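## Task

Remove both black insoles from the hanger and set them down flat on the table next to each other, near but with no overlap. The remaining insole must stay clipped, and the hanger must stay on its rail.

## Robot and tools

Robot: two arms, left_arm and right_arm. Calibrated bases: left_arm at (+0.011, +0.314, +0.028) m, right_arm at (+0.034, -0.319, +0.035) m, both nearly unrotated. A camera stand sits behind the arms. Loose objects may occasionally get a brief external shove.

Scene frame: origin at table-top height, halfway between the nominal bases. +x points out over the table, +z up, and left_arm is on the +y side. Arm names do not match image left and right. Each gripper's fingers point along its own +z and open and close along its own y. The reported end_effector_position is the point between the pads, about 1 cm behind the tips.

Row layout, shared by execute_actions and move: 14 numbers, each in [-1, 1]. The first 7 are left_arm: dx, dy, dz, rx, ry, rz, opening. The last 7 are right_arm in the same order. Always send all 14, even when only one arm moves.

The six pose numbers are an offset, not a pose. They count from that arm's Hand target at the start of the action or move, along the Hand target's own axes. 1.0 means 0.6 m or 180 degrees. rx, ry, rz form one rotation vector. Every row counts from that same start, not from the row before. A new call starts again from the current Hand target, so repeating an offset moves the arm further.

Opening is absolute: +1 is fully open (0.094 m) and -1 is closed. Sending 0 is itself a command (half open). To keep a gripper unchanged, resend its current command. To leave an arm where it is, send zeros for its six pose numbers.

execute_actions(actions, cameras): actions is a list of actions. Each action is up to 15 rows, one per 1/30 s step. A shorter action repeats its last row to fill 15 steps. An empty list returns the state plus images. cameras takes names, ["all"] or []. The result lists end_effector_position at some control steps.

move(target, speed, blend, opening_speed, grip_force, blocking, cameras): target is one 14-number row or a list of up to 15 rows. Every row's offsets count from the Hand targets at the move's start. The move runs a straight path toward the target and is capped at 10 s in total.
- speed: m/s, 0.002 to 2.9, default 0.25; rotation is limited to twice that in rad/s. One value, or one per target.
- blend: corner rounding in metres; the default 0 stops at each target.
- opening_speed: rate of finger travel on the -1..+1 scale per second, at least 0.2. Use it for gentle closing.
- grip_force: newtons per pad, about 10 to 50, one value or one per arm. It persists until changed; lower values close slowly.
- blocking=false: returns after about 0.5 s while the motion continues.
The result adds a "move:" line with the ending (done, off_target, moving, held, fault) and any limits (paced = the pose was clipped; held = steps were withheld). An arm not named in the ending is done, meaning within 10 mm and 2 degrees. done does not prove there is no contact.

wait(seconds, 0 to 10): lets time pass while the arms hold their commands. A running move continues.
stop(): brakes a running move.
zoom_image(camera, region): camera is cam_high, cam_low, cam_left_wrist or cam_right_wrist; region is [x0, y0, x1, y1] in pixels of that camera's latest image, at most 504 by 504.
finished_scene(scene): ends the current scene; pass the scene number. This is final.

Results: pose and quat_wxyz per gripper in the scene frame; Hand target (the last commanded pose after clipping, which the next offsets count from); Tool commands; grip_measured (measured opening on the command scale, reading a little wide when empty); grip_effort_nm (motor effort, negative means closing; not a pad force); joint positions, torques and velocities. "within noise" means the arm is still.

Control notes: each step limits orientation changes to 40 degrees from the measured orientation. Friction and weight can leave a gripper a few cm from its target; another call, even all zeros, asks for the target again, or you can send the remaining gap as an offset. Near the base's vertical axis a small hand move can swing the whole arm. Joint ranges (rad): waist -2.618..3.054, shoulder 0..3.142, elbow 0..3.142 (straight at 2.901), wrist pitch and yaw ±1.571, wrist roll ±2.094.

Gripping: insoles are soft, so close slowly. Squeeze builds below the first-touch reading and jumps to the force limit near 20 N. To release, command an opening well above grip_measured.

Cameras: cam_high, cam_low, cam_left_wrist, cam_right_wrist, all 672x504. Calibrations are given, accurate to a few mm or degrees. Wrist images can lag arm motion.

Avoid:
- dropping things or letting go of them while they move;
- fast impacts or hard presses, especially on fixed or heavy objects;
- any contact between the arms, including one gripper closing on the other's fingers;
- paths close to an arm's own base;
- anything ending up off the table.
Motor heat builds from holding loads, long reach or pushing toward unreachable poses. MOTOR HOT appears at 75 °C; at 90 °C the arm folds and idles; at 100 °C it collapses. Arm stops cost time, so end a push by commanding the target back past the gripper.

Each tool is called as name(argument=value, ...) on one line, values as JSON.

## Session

execute_actions(actions=[])

zoom_image(camera="cam_high", region=[230, 120, 510, 400])

zoom_image(camera="cam_low", region=[230, 60, 510, 320])

Scene clock: 0.00 s.
left_arm: end_effector_position=(+0.4051, +0.3104, +0.1436) grip_measured=+1.000 grip_effort_nm=n/a end_effector_quat_wxyz=(+0.627, -0.028, +0.779, +0.020) | right_arm: end_effector_position=(+0.4401, -0.2983, +0.1610) grip_measured=+1.000 grip_effort_nm=n/a end_effector_quat_wxyz=(+0.636, +0.007, +0.771, -0.022)
Joint positions: left_arm=[-0.092 1.549 0.306 1.026 -0.136 -0.034 0.094] | right_arm=[0.088 1.574 0.358 1.024 0.157 0.006 0.094]
Joint velocities: within noise
Joint torques (N m): no reading
Heat: left arm: 26 °C; right arm: 28 °C.
Hand target: left_arm +0.4068, +0.3103, +0.1484; +0.632, -0.028, +0.774, +0.019 | right_arm +0.4403, -0.2984, +0.1610; +0.635, +0.007, +0.772, -0.022
Tool commands: left_gripper/opening=+1.0 right_gripper/opening=+1.0
camera_calibration:
cam_left_wrist: T_world_to_cam=[[0.0599874, -0.998159, -0.00893936, 0.288839], [-0.603176, -0.0291112, -0.797076, 0.404079], [0.795349, 0.0532065, -0.603812, -0.163877], [0, 0, 0, 1]] pos_world=[0.356744, 0.30879, 0.225713]
cam_right_wrist: T_world_to_cam=[[-0.0502298, -0.998544, 0.019671, -0.279314], [-0.594701, 0.0140802, -0.803823, 0.43521], [0.802376, -0.0520743, -0.594543, -0.185124], [0, 0, 0, 1]] pos_world=[0.393329, -0.294676, 0.245262]

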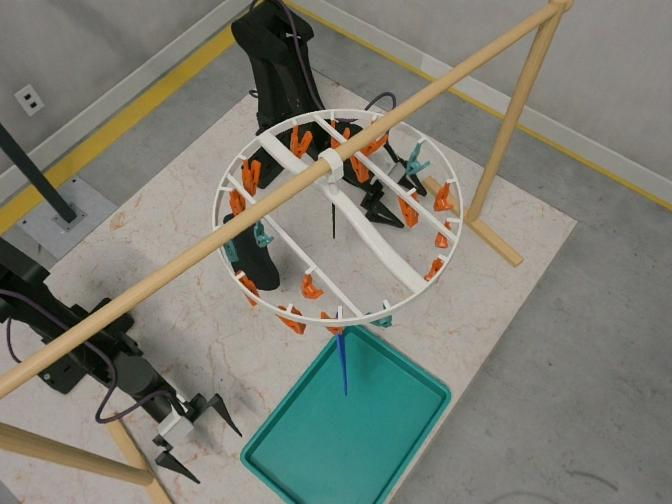

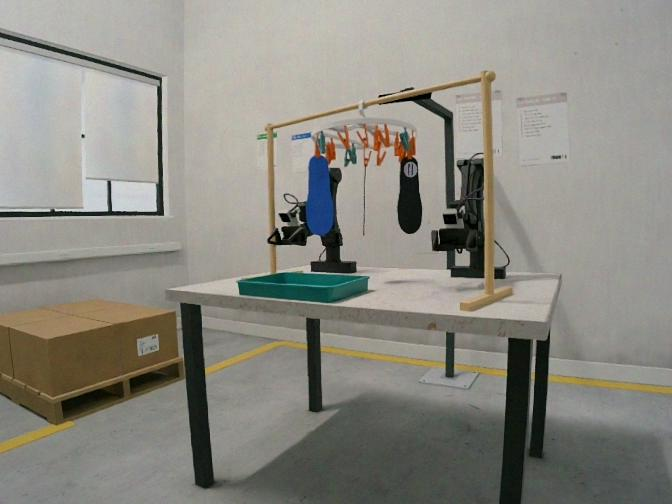

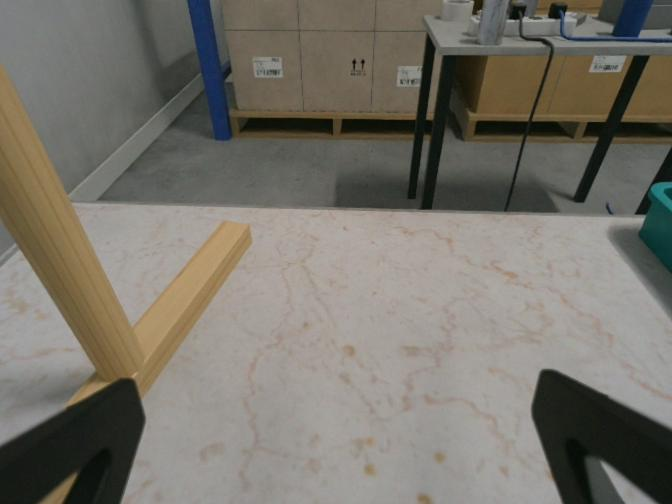

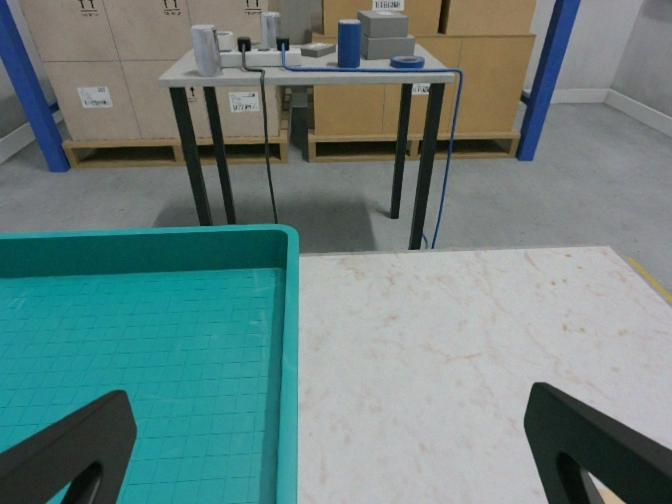

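Scaled by 1.800 from the camera's 672x504 image, which has a finer 960x720 frame.

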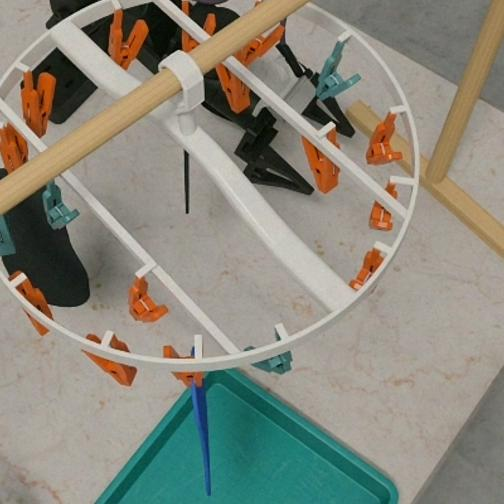

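Scaled by 1.800 from the camera's 672x504 image, which has a finer 960x720 frame.

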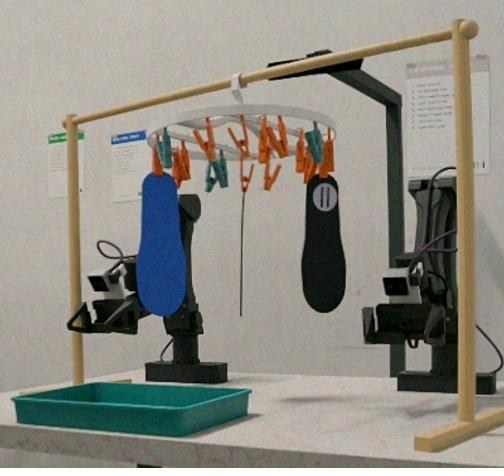

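move(target=[-0.119,-0.1225,-0.3425,0.298,-0.0586,0.0319,1,-0.082,0.3007,-0.4788,-0.1627,-0.0623,-0.0079,1], speed=0.4, cameras=["cam_left_wrist","cam_right_wrist"])

Scene clock: 16.67 s.
left_arm: end_effector_position=(+0.2263, +0.2243, +0.2464) grip_measured=+1.000 grip_effort_nm=-0.01 end_effector_quat_wxyz=(+0.633, +0.286, +0.649, -0.311) | right_arm: end_effector_position=(+0.1755, -0.1059, +0.2498) grip_measured=+1.000 grip_effort_nm=0.00 end_effector_quat_wxyz=(+0.687, -0.178, +0.687, +0.156)
Joint positions: left_arm=[0.43 0.506 0.166 0.318 1.321 -0.019 0.094] | right_arm=[1.673 0.707 0.177 0.507 1.226 -0.008 0.094]
Joint torques (N m): left_arm=[0.64 0.1 10.02 1.23 0.1 0.01] | right_arm=[0.32 0.24 11.04 1.18 0.1 0.04]
Heat: left arm: 29 °C; right arm: 29 °C.
Hand target: left_arm +0.2252, +0.2250, +0.2600; +0.641, +0.298, +0.641, -0.299 | right_arm +0.1752, -0.1050, +0.2599; +0.688, -0.165, +0.687, +0.165
Off the commanded pose: left_arm 0.014 m, 2 deg | right_arm 0.010 m, 2 deg.
move: off_target (left_arm)
camera_calibration:
cam_left_wrist: T_world_to_cam=[[-0.767989, -0.63991, 0.0266333, 0.312821], [-0.290272, 0.3107, -0.905101, 0.255234], [0.570908, -0.702838, -0.424362, 0.221112], [0, 0, 0, 1]] pos_world=[0.188096, 0.276282, 0.316512]
cam_right_wrist: T_world_to_cam=[[0.449536, -0.892948, 0.0236899, -0.179709], [-0.382717, -0.216499, -0.89814, 0.308445], [0.807121, 0.39468, -0.43907, 0.0975723], [0, 0, 0, 1]] pos_world=[0.12008, -0.132203, 0.324125]
Images, in order (width x height): cam_left_wrist 672x504, cam_right_wrist 672x504.

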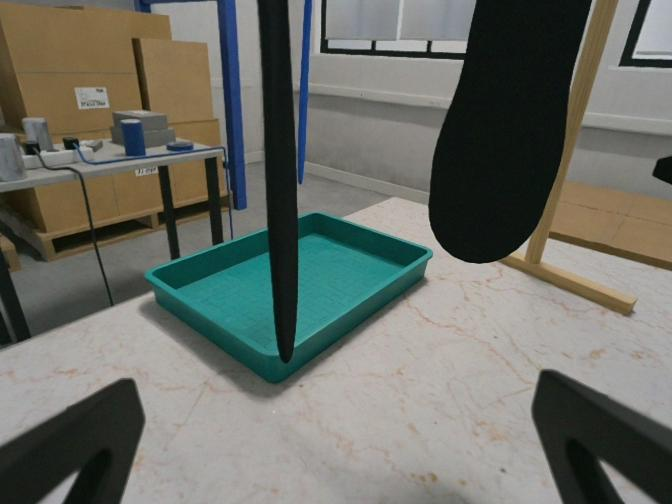

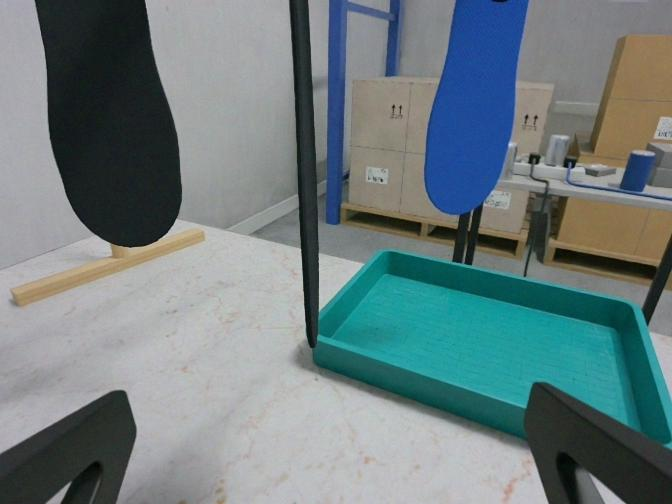

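move(target=[[-0.025,0.0058,0.0678,-0.1,0,0,1,-0.013,0.0187,0.08,0.0167,0,0,1],[-0.025,0.0445,0.1877,-0.1,0,0,1,-0.013,0.0187,0.1981,0.0167,0,0,1]], speed=0.2, blend=[0.01,0], cameras=["cam_left_wrist","cam_right_wrist"])

Scene clock: 40.17 s.
left_arm: end_effector_position=(+0.3136, +0.1591, +0.2542) grip_measured=+1.000 grip_effort_nm=-0.01 end_effector_quat_wxyz=(+0.662, +0.194, +0.697, -0.196) | right_arm: end_effector_position=(+0.2737, -0.0456, +0.2614) grip_measured=+1.000 grip_effort_nm=0.00 end_effector_quat_wxyz=(+0.690, -0.151, +0.694, +0.141)
Joint positions: left_arm=[-0.401 0.884 0.304 0.532 0.177 -0.008 0.094] | right_arm=[1.178 1.236 0.412 0.811 0.793 -0.004 0.094]
Joint torques (N m): left_arm=[-0.73 -0.66 10.35 2.06 -0.07 0.02] | right_arm=[-0.4 -2.73 10.18 1.41 -0.09 0.01]
Heat: left arm: 30 °C; right arm: 32 °C.
Hand target: left_arm +0.3180, +0.1559, +0.2749; +0.679, +0.195, +0.680, -0.195 | right_arm +0.2760, -0.0410, +0.2679; +0.692, -0.147, +0.691, +0.147
Off the commanded pose: left_arm 0.021 m, 3 deg | right_arm 0.008 m, 1 deg.
move: off_target (left_arm)
camera_calibration:
cam_left_wrist: T_world_to_cam=[[-0.533501, -0.845797, 0.00223133, 0.303334], [-0.392041, 0.244947, -0.886738, 0.345677], [0.749454, -0.473951, -0.462266, 0.0460323], [0, 0, 0, 1]] pos_world=[0.26285, 0.193703, 0.327128]
cam_right_wrist: T_world_to_cam=[[0.392908, -0.919559, 0.00588846, -0.151417], [-0.402596, -0.177771, -0.89795, 0.376672], [0.826765, 0.350441, -0.440058, -0.0074683], [0, 0, 0, 1]] pos_world=[0.217314, -0.0696583, 0.335838]
Images, in order (width x height): cam_left_wrist 672x504, cam_right_wrist 672x504.

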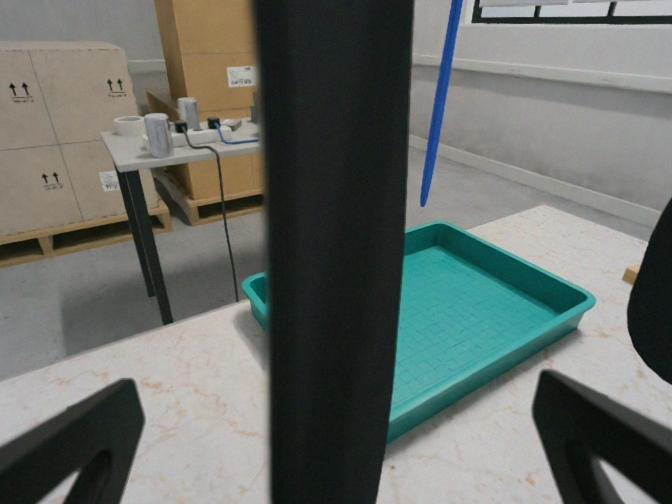

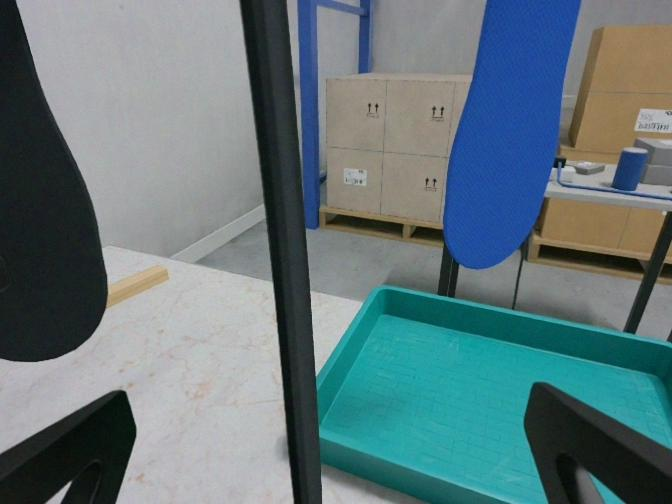

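move(target=[[0,0,0,0,0,0,1,0,0.017,0.047,0,0,0,1],[0,0,0,0,0,0,-1,0,0.017,0.047,0,0,0,-1]], speed=0.15, grip_force=38, cameras=["cam_left_wrist","cam_right_wrist"])

Scene clock: 50.60 s.
left_arm: end_effector_position=(+0.3136, +0.1591, +0.2545) grip_measured=-0.946 grip_effort_nm=-0.80 end_effector_quat_wxyz=(+0.662, +0.194, +0.697, -0.195) | right_arm: end_effector_position=(+0.2946, -0.0247, +0.2626) grip_measured=-0.963 grip_effort_nm=-0.77 end_effector_quat_wxyz=(+0.690, -0.150, +0.694, +0.142)
Joint positions: left_arm=[-0.401 0.884 0.304 0.533 0.177 -0.007 0.003] | right_arm=[1.128 1.365 0.501 0.854 0.741 -0.004 0.002]
Joint torques (N m): left_arm=[-0.76 -0.62 10.36 2.03 -0.06 0.03] | right_arm=[-0.49 -3.64 10.03 1.44 -0.09 0.01]
Heat: left arm: 31 °C; right arm: 33 °C.
Hand target: left_arm +0.3180, +0.1558, +0.2749; +0.679, +0.195, +0.680, -0.195 | right_arm +0.2977, -0.0203, +0.2677; +0.692, -0.147, +0.691, +0.147
Off the commanded pose: left_arm 0.021 m, 3 deg | right_arm 0.008 m, 1 deg.
grip_force (N): 38, 38
move: off_target (left_arm); target 2's new opening was sent with left_arm's hand 0.021 m and 3 deg from that target
camera_calibration:
cam_left_wrist: T_world_to_cam=[[-0.533463, -0.845822, 0.0016378, 0.303524], [-0.390929, 0.244842, -0.887258, 0.345755], [0.750061, -0.47396, -0.46127, 0.0456395], [0, 0, 0, 1]] pos_world=[0.262852, 0.193703, 0.327329]
cam_right_wrist: T_world_to_cam=[[0.393973, -0.919114, 0.00383975, -0.140139], [-0.402077, -0.176102, -0.898511, 0.389906], [0.82651, 0.352445, -0.438934, -0.0317342], [0, 0, 0, 1]] pos_world=[0.238212, -0.0489557, 0.336944]
Images, in order (width x height): cam_left_wrist 672x504, cam_right_wrist 672x504.

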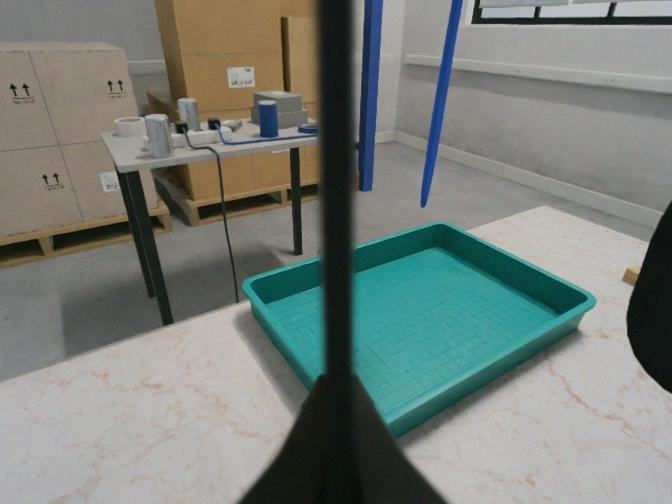

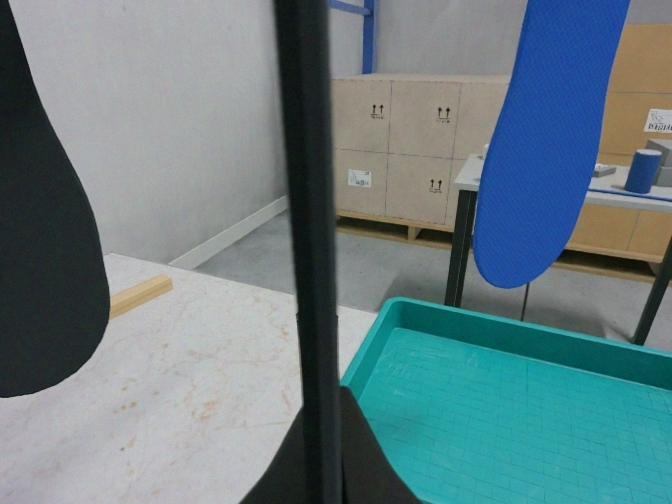

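move(target=[[0.19,0,0,0,0,0,-1,0,0,0,0,0,0,-1],[0.19,0,0,0,0,0,-1,0.18,0,0,0,0,0,-1]], speed=0.12, grip_force=50, cameras=["cam_high","cam_low"])

Scene clock: 56.63 s.
left_arm: end_effector_position=(+0.3198, +0.1562, +0.1641) grip_measured=-0.955 grip_effort_nm=-1.04 end_effector_quat_wxyz=(+0.679, +0.194, +0.681, -0.196) | right_arm: end_effector_position=(+0.2983, -0.0201, +0.1678) grip_measured=-0.972 grip_effort_nm=-1.03 end_effector_quat_wxyz=(+0.697, -0.138, +0.687, +0.153)
Joint positions: left_arm=[-0.403 1.634 0.065 1.567 0.175 -0.003 0.002] | right_arm=[1.123 1.89 0.377 1.536 0.738 0.003 0.001]
Joint torques (N m): left_arm=[-0.61 -2.29 2.54 2.05 -0.06 0] | right_arm=[-0.13 -5.14 3.93 1.43 -0.07 -0.03]
Heat: left arm: 31 °C; right arm: 32 °C.
Hand target: left_arm +0.3180, +0.1559, +0.1610; +0.680, +0.194, +0.680, -0.195 | right_arm +0.2977, -0.0203, +0.1598; +0.692, -0.147, +0.691, +0.147
Off the commanded pose: left_arm 0.004 m, 0 deg | right_arm 0.008 m, 1 deg.
joint sent to its limit (left arm) — joint 4 (wrist pitch), upper limit. The joint targets still meet the commanded pose.
move: done
Images, in order (width x height): cam_high 672x504, cam_low 672x504.

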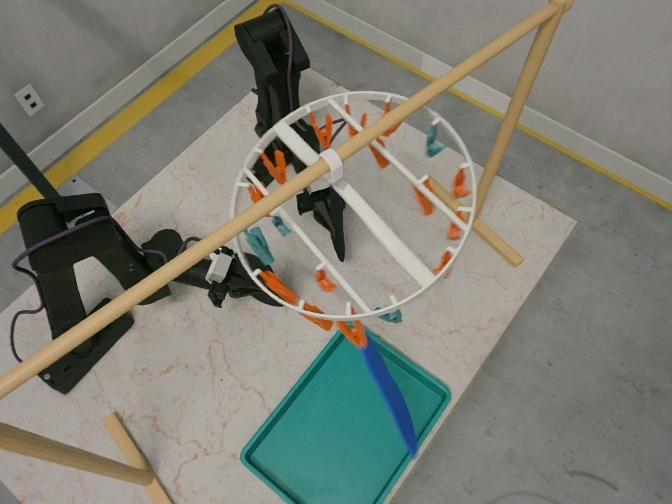

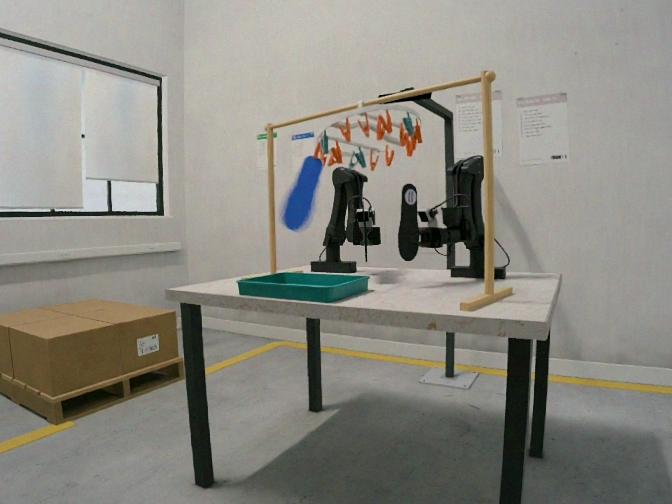

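move(target=[[0.135,-0.1638,0.008,0.2854,-0.1179,0.51,-1,0,-0.076,-0.034,0,0,0,-1],[0.2417,-0.1638,0.008,0.2854,-0.1179,0.51,-1,0,-0.076,-0.034,0,0,0,-1]], speed=[0.4,0.06], cameras=["cam_high","cam_low","cam_left_wrist"])

zoom_image(camera="cam_low", region=[320, 200, 500, 310])

zoom_image(camera="cam_high", region=[200, 160, 400, 360])

Scene clock: 78.50 s.
left_arm: end_effector_position=(+0.2701, +0.0712, +0.0250) grip_measured=-0.955 grip_effort_nm=-1.04 end_effector_quat_wxyz=(+0.577, +0.810, +0.078, +0.067) | right_arm: end_effector_position=(+0.2982, -0.0677, +0.1569) grip_measured=-0.972 grip_effort_nm=-1.03 end_effector_quat_wxyz=(+0.684, -0.151, +0.700, +0.140)
Joint positions: left_arm=[-0.351 2.102 0.383 1.133 0.943 2.085 0.002] | right_arm=[1.028 1.803 0.205 1.565 0.643 0.009 0.001]
Joint torques (N m): left_arm=[-0.7 -3.77 2.95 1.43 0.12 -0.05] | right_arm=[-0.51 -7.25 3.07 1.51 -0.06 0.05]
Heat: left arm: 32 °C; right arm: 30 °C.
Hand target: left_arm +0.2699, +0.0699, +0.0161; +0.570, +0.815, +0.085, +0.060 | right_arm +0.2976, -0.0702, +0.1598; +0.692, -0.147, +0.691, +0.147
Off the commanded pose: left_arm 0.009 m, 2 deg | right_arm 0.004 m, 2 deg.
joint sent to its limit (right arm) — joint 4 (wrist pitch), upper limit. The joint targets still meet the commanded pose.
move: done
camera_calibration:
cam_left_wrist: T_world_to_cam=[[-0.0355987, 0.329112, -0.94362, 0.0117654], [0.805326, 0.568555, 0.167917, -0.225946], [0.591763, -0.753943, -0.285282, -0.0109212], [0, 0, 0, 1]] pos_world=[0.188842, 0.116357, 0.0459267]
Images, in order (width x height): cam_high 672x504, cam_low 672x504, cam_left_wrist 672x504.

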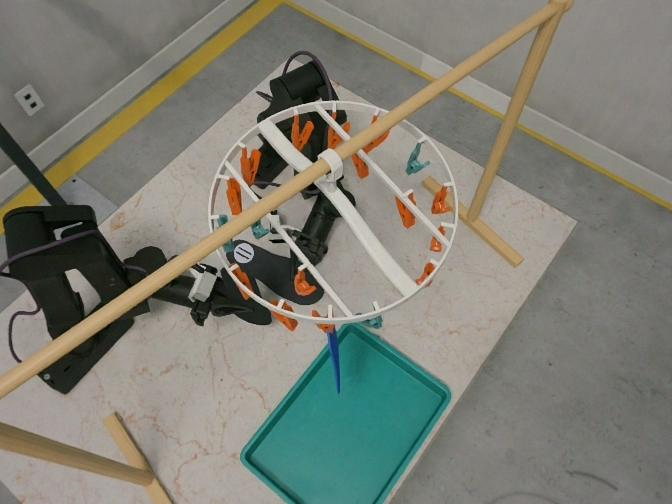

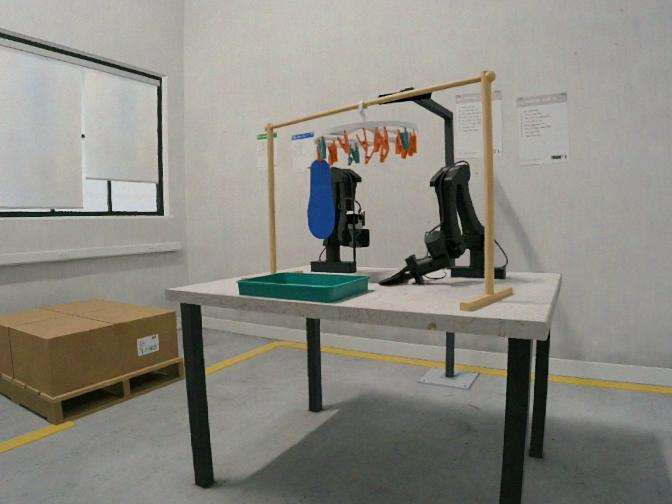

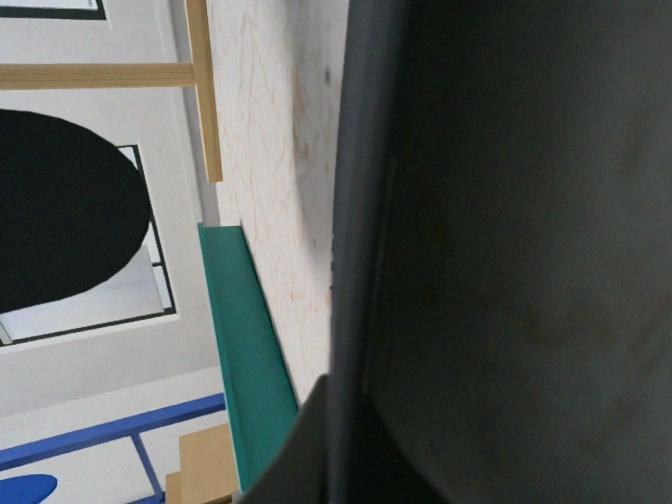

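Scaled by 2.800 from the camera's 672x504 image, which has a finer 960x720 frame.

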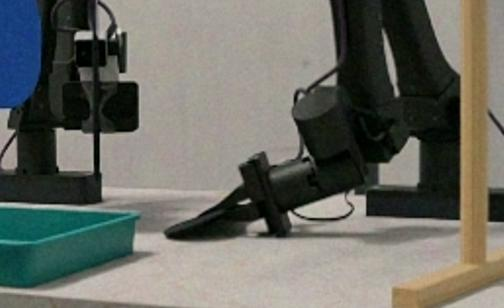

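Scaled by 2.520 from the camera's 672x504 image, which has a finer 960x720 frame.

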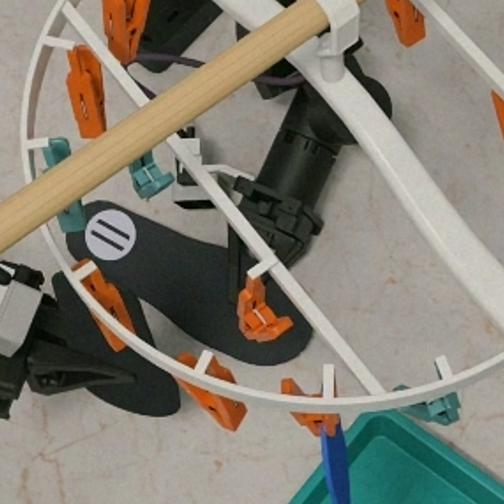

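move(target=[[0,0.008,0,0,0,0,-1,0,0,0,0,0,0,-1],[0,0.008,0,0,0,0,-0.5,0,0,0,0,0,0,-1],[0,0.008,-0.19,0,0,0,-0.5,0,0,0,0,0,0,-1]], speed=[0.04,0.04,0.35], opening_speed=0.5, cameras=["cam_high","cam_low","cam_left_wrist","cam_right_wrist"])

zoom_image(camera="cam_low", region=[320, 200, 500, 310])

zoom_image(camera="cam_high", region=[200, 160, 400, 360])

Scene clock: 87.87 s.
left_arm: end_effector_position=(+0.2480, +0.1718, +0.0606) grip_measured=-0.502 grip_effort_nm=0.09 end_effector_quat_wxyz=(+0.630, +0.750, +0.165, +0.117) | right_arm: end_effector_position=(+0.2982, -0.0677, +0.1569) grip_measured=-0.972 grip_effort_nm=-1.03 end_effector_quat_wxyz=(+0.684, -0.151, +0.700, +0.140)
Joint positions: left_arm=[0.103 2.032 0.114 1.33 1.242 2.099 0.023] | right_arm=[1.028 1.803 0.205 1.565 0.643 0.009 0.001]
Joint torques (N m): left_arm=[0.69 -2.88 1.5 1.42 0.43 -0.02] | right_arm=[-0.5 -7.24 3.07 1.5 -0.07 0.05]
Heat: left arm: 31 °C; right arm: 31 °C.
Hand target: left_arm +0.2481, +0.1731, +0.0596; +0.570, +0.815, +0.085, +0.060 | right_arm +0.2976, -0.0702, +0.1598; +0.692, -0.147, +0.691, +0.147
Off the commanded pose: left_arm 0.002 m, 15 deg | right_arm 0.004 m, 2 deg.
joint sent to its limit (left arm) — joint 6 (wrist roll), upper limit. The joint targets are off in orientation, not in position.
joint sent to its limit (right arm) — joint 4 (wrist pitch), upper limit. The joint targets still meet the commanded pose.
move: off_target (left_arm)
camera_calibration:
cam_left_wrist: T_world_to_cam=[[-0.0891164, 0.161476, -0.982845, 0.0558978], [0.674251, 0.736077, 0.059798, -0.26107], [0.733106, -0.657355, -0.174472, 0.0297754], [0, 0, 0, 1]] pos_world=[0.15918, 0.202715, 0.0757453]
cam_right_wrist: T_world_to_cam=[[0.392393, -0.919788, 0.00421496, -0.180277], [-0.417584, -0.182226, -0.890178, 0.291714], [0.819543, 0.34754, -0.455593, -0.061574], [0, 0, 0, 1]] pos_world=[0.243017, -0.0912593, 0.232385]

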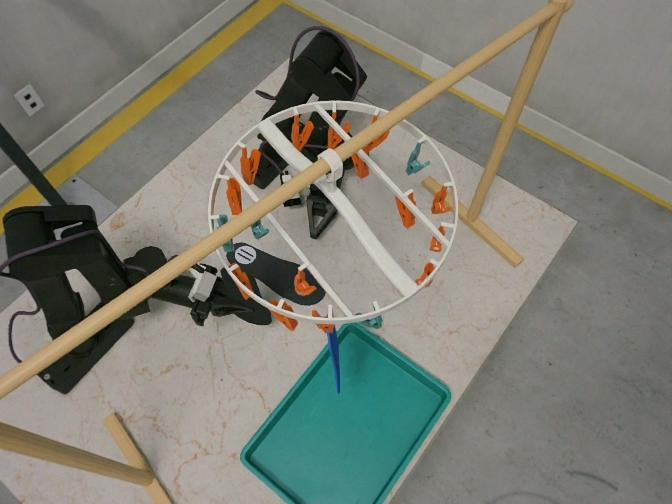

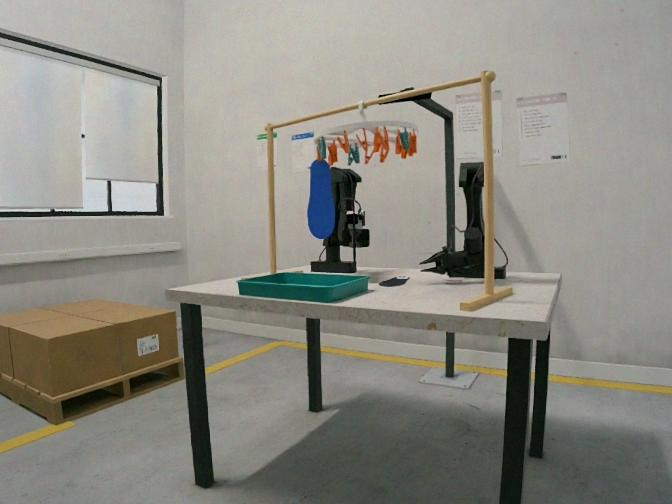

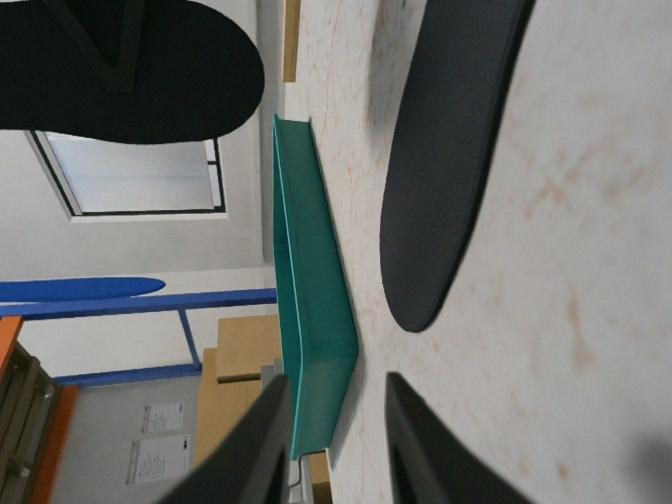

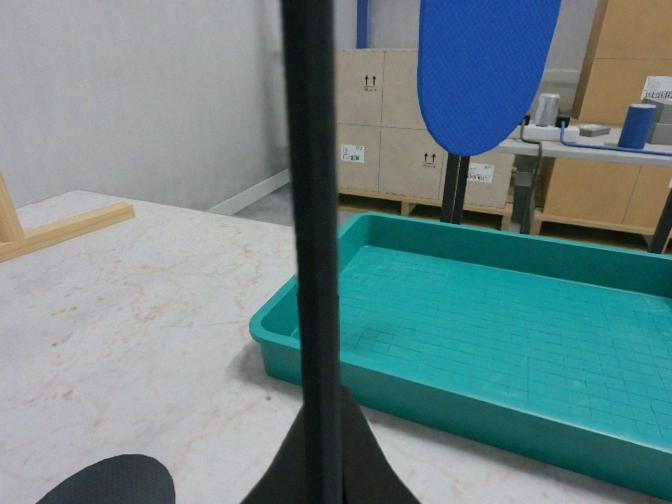

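Scaled by 2.800 from the camera's 672x504 image, which has a finer 960x720 frame.

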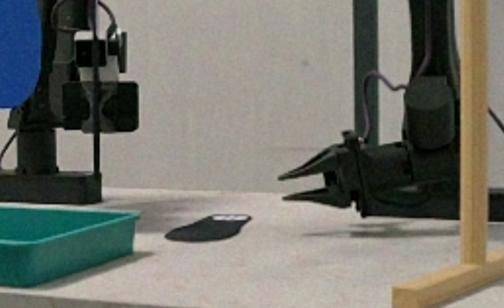

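Scaled by 2.520 from the camera's 672x504 image, which has a finer 960x720 frame.

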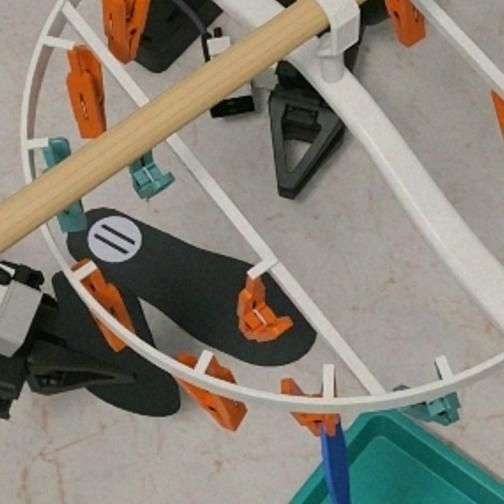

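move(target=[0,0,0,0,0,0,-0.5,0.1663,0.0597,-0.0555,-0.249,0.3895,0.3418,-1], speed=0.4, cameras=["cam_high","cam_low","cam_right_wrist"])

zoom_image(camera="cam_high", region=[180, 170, 380, 370])

zoom_image(camera="cam_low", region=[320, 200, 500, 310])

Scene clock: 109.87 s.
left_arm: end_effector_position=(+0.2480, +0.1717, +0.0606) grip_measured=-0.502 grip_effort_nm=0.09 end_effector_quat_wxyz=(+0.630, +0.750, +0.165, +0.117) | right_arm: end_effector_position=(+0.2517, -0.0517, +0.0605) grip_measured=-0.972 grip_effort_nm=-1.03 end_effector_quat_wxyz=(-0.051, -0.080, +0.819, +0.566)
Joint positions: left_arm=[0.103 2.032 0.114 1.331 1.242 2.099 0.023] | right_arm=[0.353 1.906 0.639 0.17 -1.161 0.5 0.001]
Joint torques (N m): left_arm=[0.69 -2.92 1.5 1.41 0.43 -0.02] | right_arm=[-0.38 -5.74 6.69 0.65 -0.61 -0.17]
Heat: left arm: 30 °C; right arm: 32 °C.
Hand target: left_arm +0.2482, +0.1725, +0.0596; +0.634, +0.747, +0.164, +0.112 (not the last commanded pose) | right_arm +0.2527, -0.0510, +0.0600; -0.058, -0.082, +0.815, +0.571
Off the commanded pose: left_arm 0.002 m, 15 deg | right_arm 0.001 m, 1 deg.
joint sent to its limit (left arm) — joint 6 (wrist roll), upper limit.
move: off_target (left_arm)
camera_calibration:
cam_right_wrist: T_world_to_cam=[[0.0693659, -0.357847, -0.9312, 0.019973], [-0.8112, -0.563539, 0.156133, 0.20543], [-0.58064, 0.74456, -0.329376, 0.292277], [0, 0, 0, 1]] pos_world=[0.334967, -0.0947021, 0.0827934]
Images, in order (width x height): cam_high 672x504, cam_low 672x504, cam_right_wrist 672x504.

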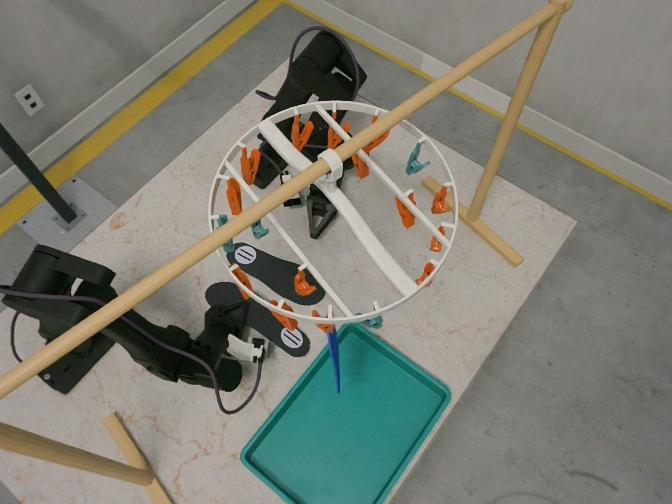

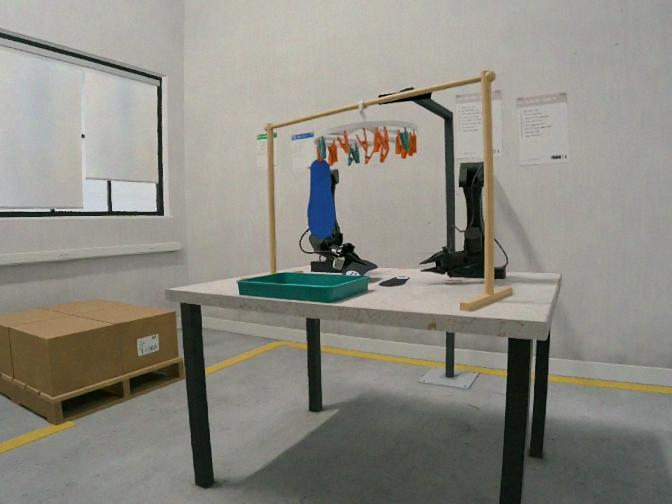

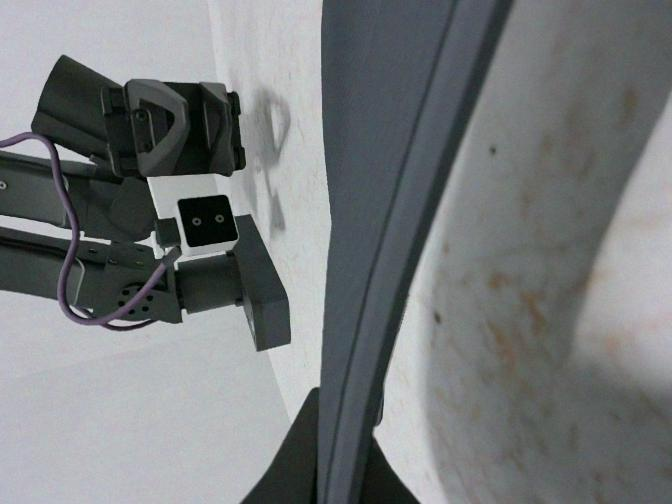

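Scaled by 2.520 from the camera's 672x504 image, which has a finer 960x720 frame.

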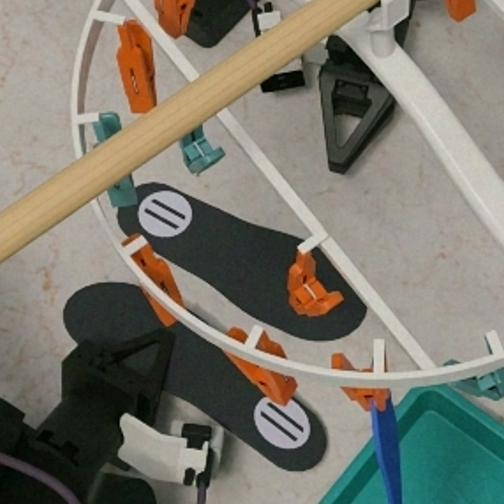

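Scaled by 2.800 from the camera's 672x504 image, which has a finer 960x720 frame.

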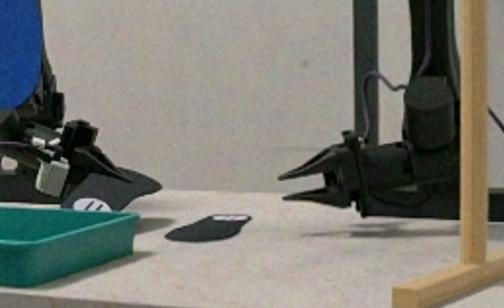

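move(target=[0,0,0,0,0,0,-0.5,0,-0.0518,0.072,0,0,0,-1], speed=0.07, cameras=["cam_high","cam_low","cam_right_wrist"])

zoom_image(camera="cam_high", region=[180, 170, 380, 370])

zoom_image(camera="cam_low", region=[320, 200, 500, 310])

Scene clock: 122.17 s.
left_arm: end_effector_position=(+0.2480, +0.1717, +0.0606) grip_measured=-0.502 grip_effort_nm=0.08 end_effector_quat_wxyz=(+0.630, +0.750, +0.165, +0.117) | right_arm: end_effector_position=(+0.2527, -0.0200, +0.0243) grip_measured=-0.972 grip_effort_nm=-1.03 end_effector_quat_wxyz=(-0.047, -0.088, +0.812, +0.575)
Joint positions: left_arm=[0.103 2.032 0.114 1.331 1.242 2.099 0.023] | right_arm=[0.45 2.124 0.639 0.595 -1.127 0.704 0.001]
Joint torques (N m): left_arm=[0.68 -2.93 1.48 1.41 0.43 -0.03] | right_arm=[0.39 -6.67 3.28 0.93 -0.36 0]
Heat: left arm: 30 °C; right arm: 30 °C.
Hand target: left_arm +0.2482, +0.1725, +0.0596; +0.634, +0.747, +0.164, +0.112 | right_arm +0.2466, -0.0216, +0.0161; -0.058, -0.082, +0.815, +0.571
Off the commanded pose: left_arm 0.001 m, 1 deg | right_arm 0.010 m, 2 deg.
joint sent to its limit (left arm) — joint 6 (wrist roll), upper limit. The joint targets still meet the commanded pose.
move: done
camera_calibration:
cam_right_wrist: T_world_to_cam=[[0.0836916, -0.333787, -0.938926, -0.00540329], [-0.808227, -0.573891, 0.131976, 0.229437], [-0.582893, 0.74782, -0.317806, 0.257773], [0, 0, 0, 1]] pos_world=[0.336144, -0.0628991, 0.0465681]
Images, in order (width x height): cam_high 672x504, cam_low 672x504, cam_right_wrist 672x504.

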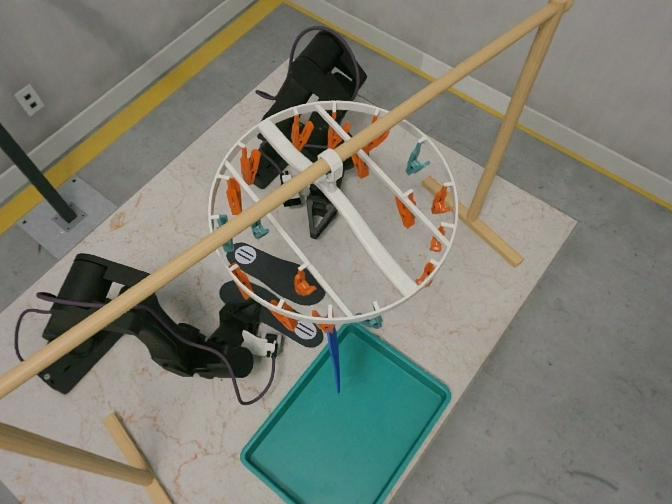

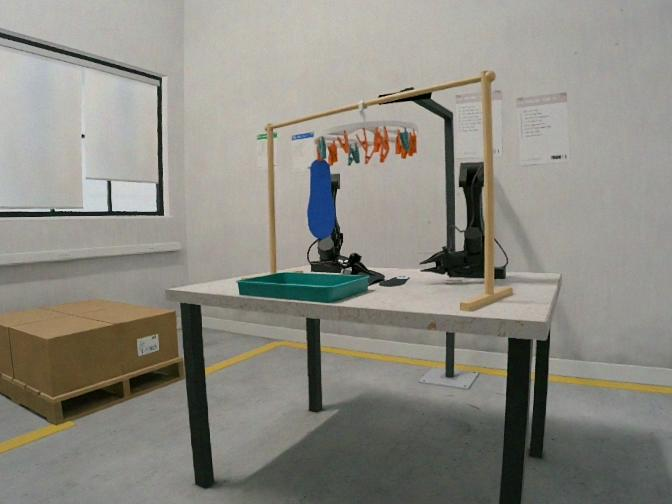

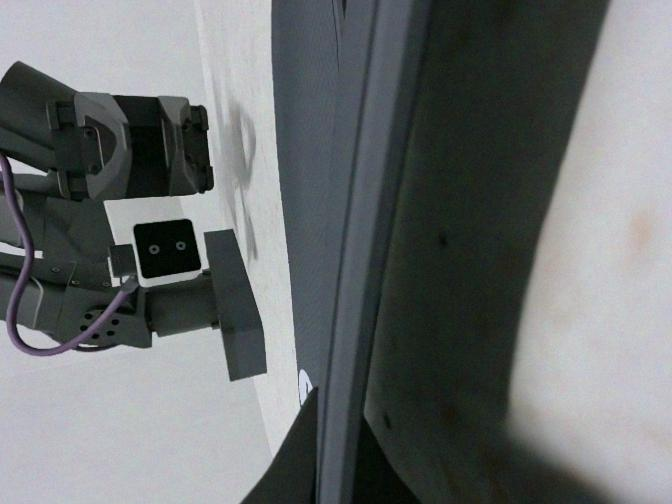

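Scaled by 2.520 from the camera's 672x504 image, which has a finer 960x720 frame.

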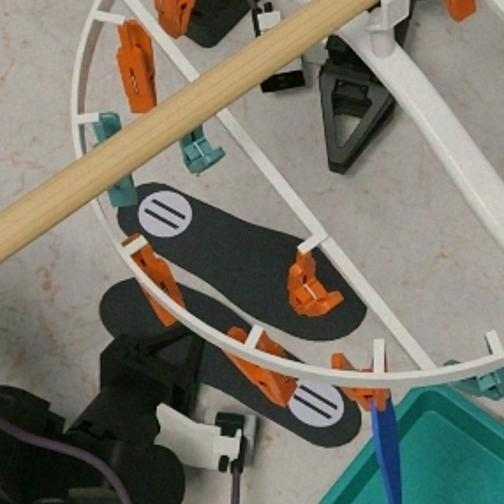

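Scaled by 2.800 from the camera's 672x504 image, which has a finer 960x720 frame.

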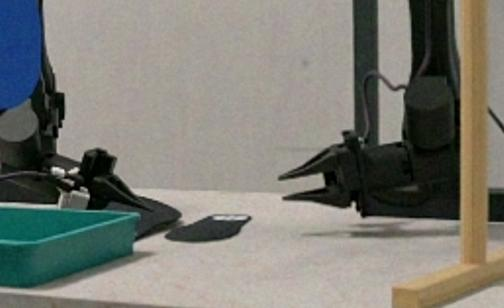

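move(target=[[0,0,0,0,0,0,-0.5,0,0.007,0.0177,0,0.0209,-0.0076,-1],[0,0,0,0,0,0,-0.5,0,0.014,0.0177,0,0.0209,-0.0076,-1],[0,0,0,0,0,0,-0.5,0,0.014,0.0177,0,0.0209,-0.0076,-0.5],[0,0,0,0,0,0,-0.5,-0.011,0.014,-0.152,0,0.0209,-0.0076,-0.5]], speed=[0.05,0.04,0.04,0.35], opening_speed=0.5, cameras=["cam_high","cam_low","cam_right_wrist"])

zoom_image(camera="cam_high", region=[180, 170, 380, 370])

zoom_image(camera="cam_low", region=[320, 200, 500, 310])

Scene clock: 135.37 s.
left_arm: end_effector_position=(+0.2480, +0.1717, +0.0606) grip_measured=-0.502 grip_effort_nm=0.08 end_effector_quat_wxyz=(+0.630, +0.750, +0.165, +0.117) | right_arm: end_effector_position=(+0.2689, -0.1038, +0.0575) grip_measured=-0.502 grip_effort_nm=0.10 end_effector_quat_wxyz=(-0.074, -0.106, +0.813, +0.567)
Joint positions: left_arm=[0.103 2.032 0.114 1.331 1.242 2.099 0.023] | right_arm=[0.149 2.057 0.91 -0.64 -1.209 -0.231 0.023]
Joint torques (N m): left_arm=[0.7 -2.93 1.5 1.41 0.43 -0.01] | right_arm=[0.66 -6.75 6.27 -0.16 -0.51 -0.13]
Heat: left arm: 30 °C; right arm: 30 °C.
Hand target: left_arm +0.2482, +0.1725, +0.0596; +0.634, +0.747, +0.164, +0.112 | right_arm +0.2697, -0.1015, +0.0550; -0.078, -0.110, +0.811, +0.569
Off the commanded pose: left_arm 0.001 m, 1 deg | right_arm 0.003 m, 1 deg.
joint sent to its limit (left arm) — joint 6 (wrist roll), upper limit. The joint targets still meet the commanded pose.
move: done
camera_calibration:
cam_right_wrist: T_world_to_cam=[[0.0848906, -0.345631, -0.934523, -0.00537098], [-0.768436, -0.619754, 0.159411, 0.172961], [-0.634272, 0.704588, -0.318207, 0.349814], [0, 0, 0, 1]] pos_world=[0.355243, -0.141138, 0.078722]
Images, in order (width x height): cam_high 672x504, cam_low 672x504, cam_right_wrist 672x504.

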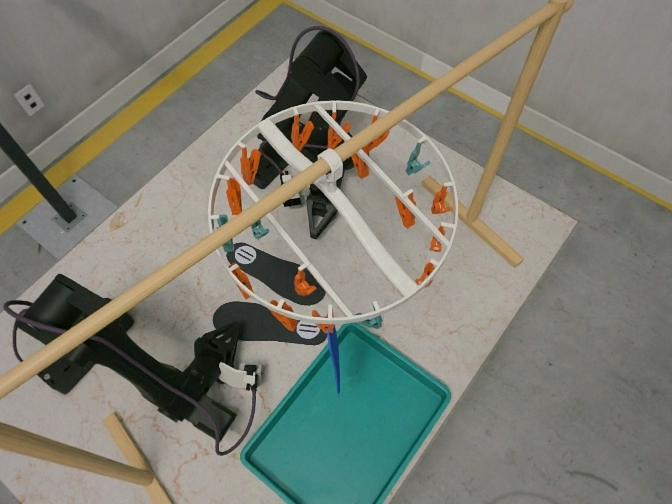

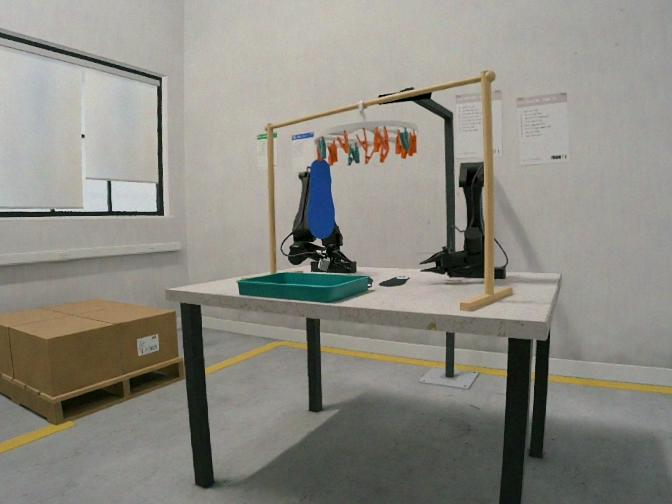

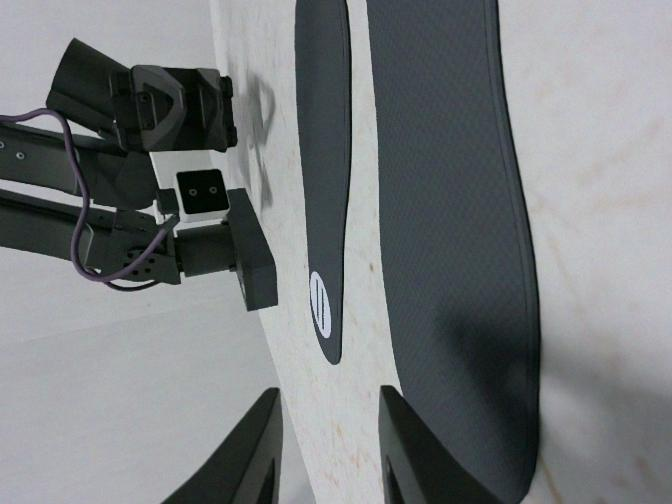

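Scaled by 2.520 from the camera's 672x504 image, which has a finer 960x720 frame.

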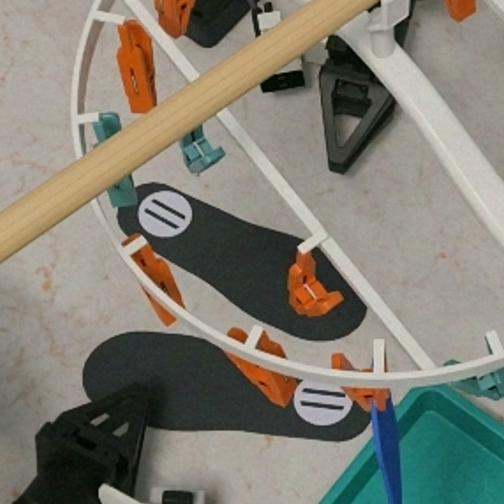

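Scaled by 2.800 from the camera's 672x504 image, which has a finer 960x720 frame.

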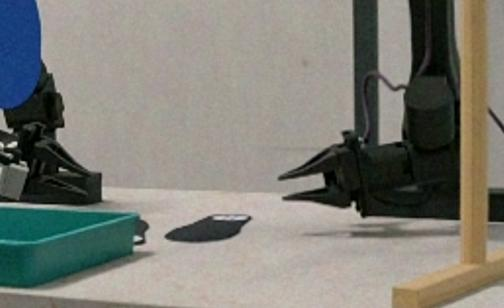

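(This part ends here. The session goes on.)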